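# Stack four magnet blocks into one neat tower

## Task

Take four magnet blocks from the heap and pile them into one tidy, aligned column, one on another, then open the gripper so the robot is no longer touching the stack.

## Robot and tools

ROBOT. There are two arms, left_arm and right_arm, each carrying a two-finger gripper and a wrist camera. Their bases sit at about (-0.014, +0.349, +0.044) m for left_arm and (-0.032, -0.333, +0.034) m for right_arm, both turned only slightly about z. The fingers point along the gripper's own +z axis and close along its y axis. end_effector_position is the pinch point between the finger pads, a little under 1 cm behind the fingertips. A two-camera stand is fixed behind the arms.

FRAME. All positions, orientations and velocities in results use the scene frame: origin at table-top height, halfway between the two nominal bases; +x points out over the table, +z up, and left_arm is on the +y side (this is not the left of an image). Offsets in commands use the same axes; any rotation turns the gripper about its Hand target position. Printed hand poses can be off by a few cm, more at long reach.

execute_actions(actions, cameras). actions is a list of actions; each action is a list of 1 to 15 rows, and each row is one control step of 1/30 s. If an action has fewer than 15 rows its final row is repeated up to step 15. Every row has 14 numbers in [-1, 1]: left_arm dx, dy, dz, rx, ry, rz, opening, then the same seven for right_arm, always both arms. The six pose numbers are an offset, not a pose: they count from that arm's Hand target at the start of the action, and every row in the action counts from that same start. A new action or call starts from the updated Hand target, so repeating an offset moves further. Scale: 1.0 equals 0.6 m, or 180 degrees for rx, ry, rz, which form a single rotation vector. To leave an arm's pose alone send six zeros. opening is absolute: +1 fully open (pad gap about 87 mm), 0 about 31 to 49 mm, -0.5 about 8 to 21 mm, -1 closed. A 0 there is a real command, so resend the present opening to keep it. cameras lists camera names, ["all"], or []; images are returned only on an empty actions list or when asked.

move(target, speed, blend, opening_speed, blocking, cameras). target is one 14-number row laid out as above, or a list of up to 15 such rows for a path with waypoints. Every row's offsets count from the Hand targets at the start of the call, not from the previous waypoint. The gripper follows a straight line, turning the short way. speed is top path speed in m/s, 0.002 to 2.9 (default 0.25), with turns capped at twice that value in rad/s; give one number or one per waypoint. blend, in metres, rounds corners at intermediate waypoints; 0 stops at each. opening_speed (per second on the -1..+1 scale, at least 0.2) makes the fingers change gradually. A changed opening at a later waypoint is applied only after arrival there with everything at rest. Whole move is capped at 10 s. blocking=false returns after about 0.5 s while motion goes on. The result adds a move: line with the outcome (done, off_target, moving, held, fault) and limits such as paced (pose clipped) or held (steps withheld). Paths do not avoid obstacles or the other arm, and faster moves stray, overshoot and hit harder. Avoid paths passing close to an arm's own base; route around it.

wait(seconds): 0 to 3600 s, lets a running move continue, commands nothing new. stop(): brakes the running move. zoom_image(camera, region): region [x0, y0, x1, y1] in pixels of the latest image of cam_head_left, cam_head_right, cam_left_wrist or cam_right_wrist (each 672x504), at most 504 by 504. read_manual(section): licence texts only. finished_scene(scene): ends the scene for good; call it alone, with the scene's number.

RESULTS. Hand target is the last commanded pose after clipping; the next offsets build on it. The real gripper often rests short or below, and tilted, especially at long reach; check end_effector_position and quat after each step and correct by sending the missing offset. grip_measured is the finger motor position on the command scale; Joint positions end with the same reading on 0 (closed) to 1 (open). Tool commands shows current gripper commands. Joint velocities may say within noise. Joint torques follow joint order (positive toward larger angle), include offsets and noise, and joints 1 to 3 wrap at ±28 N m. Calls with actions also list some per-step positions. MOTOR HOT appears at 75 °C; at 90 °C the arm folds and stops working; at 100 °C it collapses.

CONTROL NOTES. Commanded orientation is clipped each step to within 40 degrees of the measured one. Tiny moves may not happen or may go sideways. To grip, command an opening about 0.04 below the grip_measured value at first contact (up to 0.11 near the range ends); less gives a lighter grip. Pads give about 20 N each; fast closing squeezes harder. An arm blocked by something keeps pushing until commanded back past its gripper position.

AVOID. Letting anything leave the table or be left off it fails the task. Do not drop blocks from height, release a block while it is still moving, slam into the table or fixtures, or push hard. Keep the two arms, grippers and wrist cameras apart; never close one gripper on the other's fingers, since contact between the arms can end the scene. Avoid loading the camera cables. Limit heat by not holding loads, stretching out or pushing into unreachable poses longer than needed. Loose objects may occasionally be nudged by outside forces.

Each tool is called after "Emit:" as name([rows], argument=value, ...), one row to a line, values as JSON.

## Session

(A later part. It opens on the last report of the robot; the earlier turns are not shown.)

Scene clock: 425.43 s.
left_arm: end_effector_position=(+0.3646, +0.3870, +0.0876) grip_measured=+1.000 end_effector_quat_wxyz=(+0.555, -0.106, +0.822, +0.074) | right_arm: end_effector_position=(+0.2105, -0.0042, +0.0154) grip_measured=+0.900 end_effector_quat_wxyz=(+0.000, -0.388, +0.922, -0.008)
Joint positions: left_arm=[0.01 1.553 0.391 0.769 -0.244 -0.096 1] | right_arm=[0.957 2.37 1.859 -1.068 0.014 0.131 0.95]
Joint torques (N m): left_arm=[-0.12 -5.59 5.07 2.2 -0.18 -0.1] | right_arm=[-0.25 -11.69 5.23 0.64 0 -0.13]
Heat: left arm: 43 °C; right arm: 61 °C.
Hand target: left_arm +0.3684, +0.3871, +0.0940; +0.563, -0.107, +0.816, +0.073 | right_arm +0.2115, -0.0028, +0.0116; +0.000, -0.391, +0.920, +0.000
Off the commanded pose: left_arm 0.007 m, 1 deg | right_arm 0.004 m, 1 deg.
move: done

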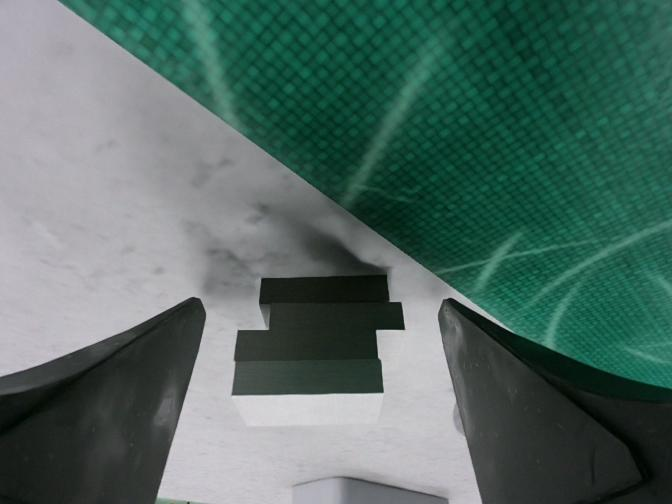

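Emit:
move(target=[0,0,0,0,0,0,1,0,0,0,0,0,0,0.1], cameras=["cam_right_wrist"], opening_speed=0.3)

Scene clock: 430.77 s.
left_arm: end_effector_position=(+0.3646, +0.3870, +0.0876) grip_measured=+1.000 end_effector_quat_wxyz=(+0.555, -0.106, +0.822, +0.074) | right_arm: end_effector_position=(+0.2124, -0.0050, +0.0153) grip_measured=+0.109 end_effector_quat_wxyz=(+0.001, -0.388, +0.922, -0.008)
Joint positions: left_arm=[0.01 1.553 0.391 0.769 -0.244 -0.096 1] | right_arm=[0.953 2.37 1.859 -1.066 0.014 0.127 0.554]
Joint torques (N m): left_arm=[-0.18 -5.57 5.09 2.18 -0.2 -0.1] | right_arm=[0.14 -11.82 5.18 0.6 -0.01 -0.07]
Heat: left arm: 43 °C; right arm: 62 °C.
Hand target: left_arm +0.3684, +0.3871, +0.0940; +0.563, -0.107, +0.816, +0.073 | right_arm +0.2116, -0.0028, +0.0116; +0.000, -0.391, +0.921, +0.000
Off the commanded pose: left_arm 0.007 m, 1 deg | right_arm 0.004 m, 1 deg.
move: done

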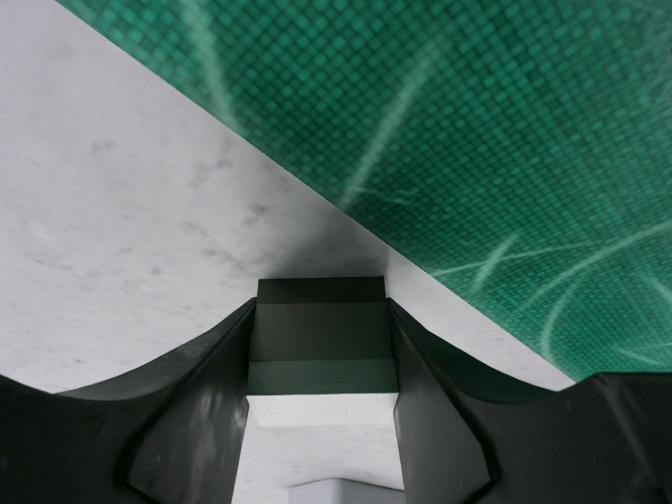

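Emit:
move([
  [0,0,0,0,0,0,1,0,0,0,0,0,0,0.05],
  [0,0,0,0,0,0,1,0,0,0.001,0,0,0,0.05],
  [0,0,0,0,0,0,1,0,0,0.001,0,0,0,0.7],
  [0,0,0,0,0,0,1,0,0,0.17,0,0,0,0.7],
], cameras=["cam_right_wrist"], opening_speed=0.4, speed=0.08)

Emit:
zoom_image(camera="cam_right_wrist", region=[230, 80, 430, 260])

Scene clock: 439.87 s.
left_arm: end_effector_position=(+0.3646, +0.3870, +0.0876) grip_measured=+1.000 end_effector_quat_wxyz=(+0.555, -0.106, +0.822, +0.074) | right_arm: end_effector_position=(+0.2099, -0.0083, +0.0951) grip_measured=+0.700 end_effector_quat_wxyz=(-0.016, -0.388, +0.921, -0.017)
Joint positions: left_arm=[0.01 1.553 0.391 0.769 -0.244 -0.096 1] | right_arm=[0.953 2.35 2.137 -1.403 0.014 0.127 0.85]
Joint torques (N m): left_arm=[-0.09 -5.6 5.05 2.19 -0.18 -0.09] | right_arm=[0.08 -14.94 8.77 0.15 0 -0.08]
Heat: left arm: 43 °C; right arm: 63 °C.
Hand target: left_arm +0.3684, +0.3871, +0.0940; +0.563, -0.107, +0.816, +0.073 | right_arm +0.2115, -0.0029, +0.1136; +0.000, -0.391, +0.921, +0.000
Off the commanded pose: left_arm 0.007 m, 1 deg | right_arm 0.019 m, 3 deg.
move: off_target (right_arm)

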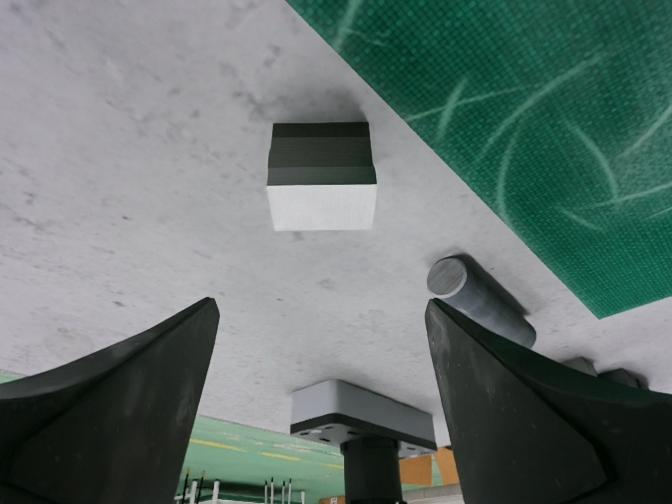

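Scaled by 2.520 from the camera's image (finer frame: 960x720).

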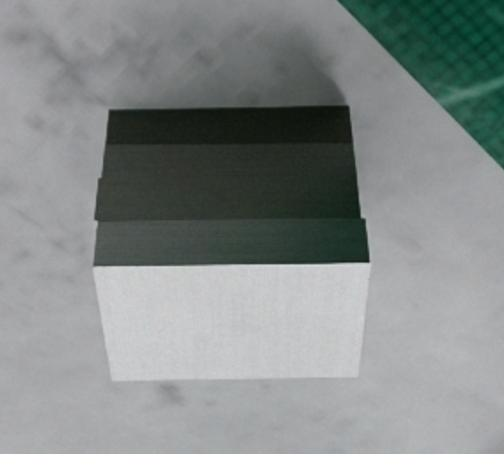

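Neat stack, released.

Emit:
finished_scene(scene=2)

The scene is finished: the task was done.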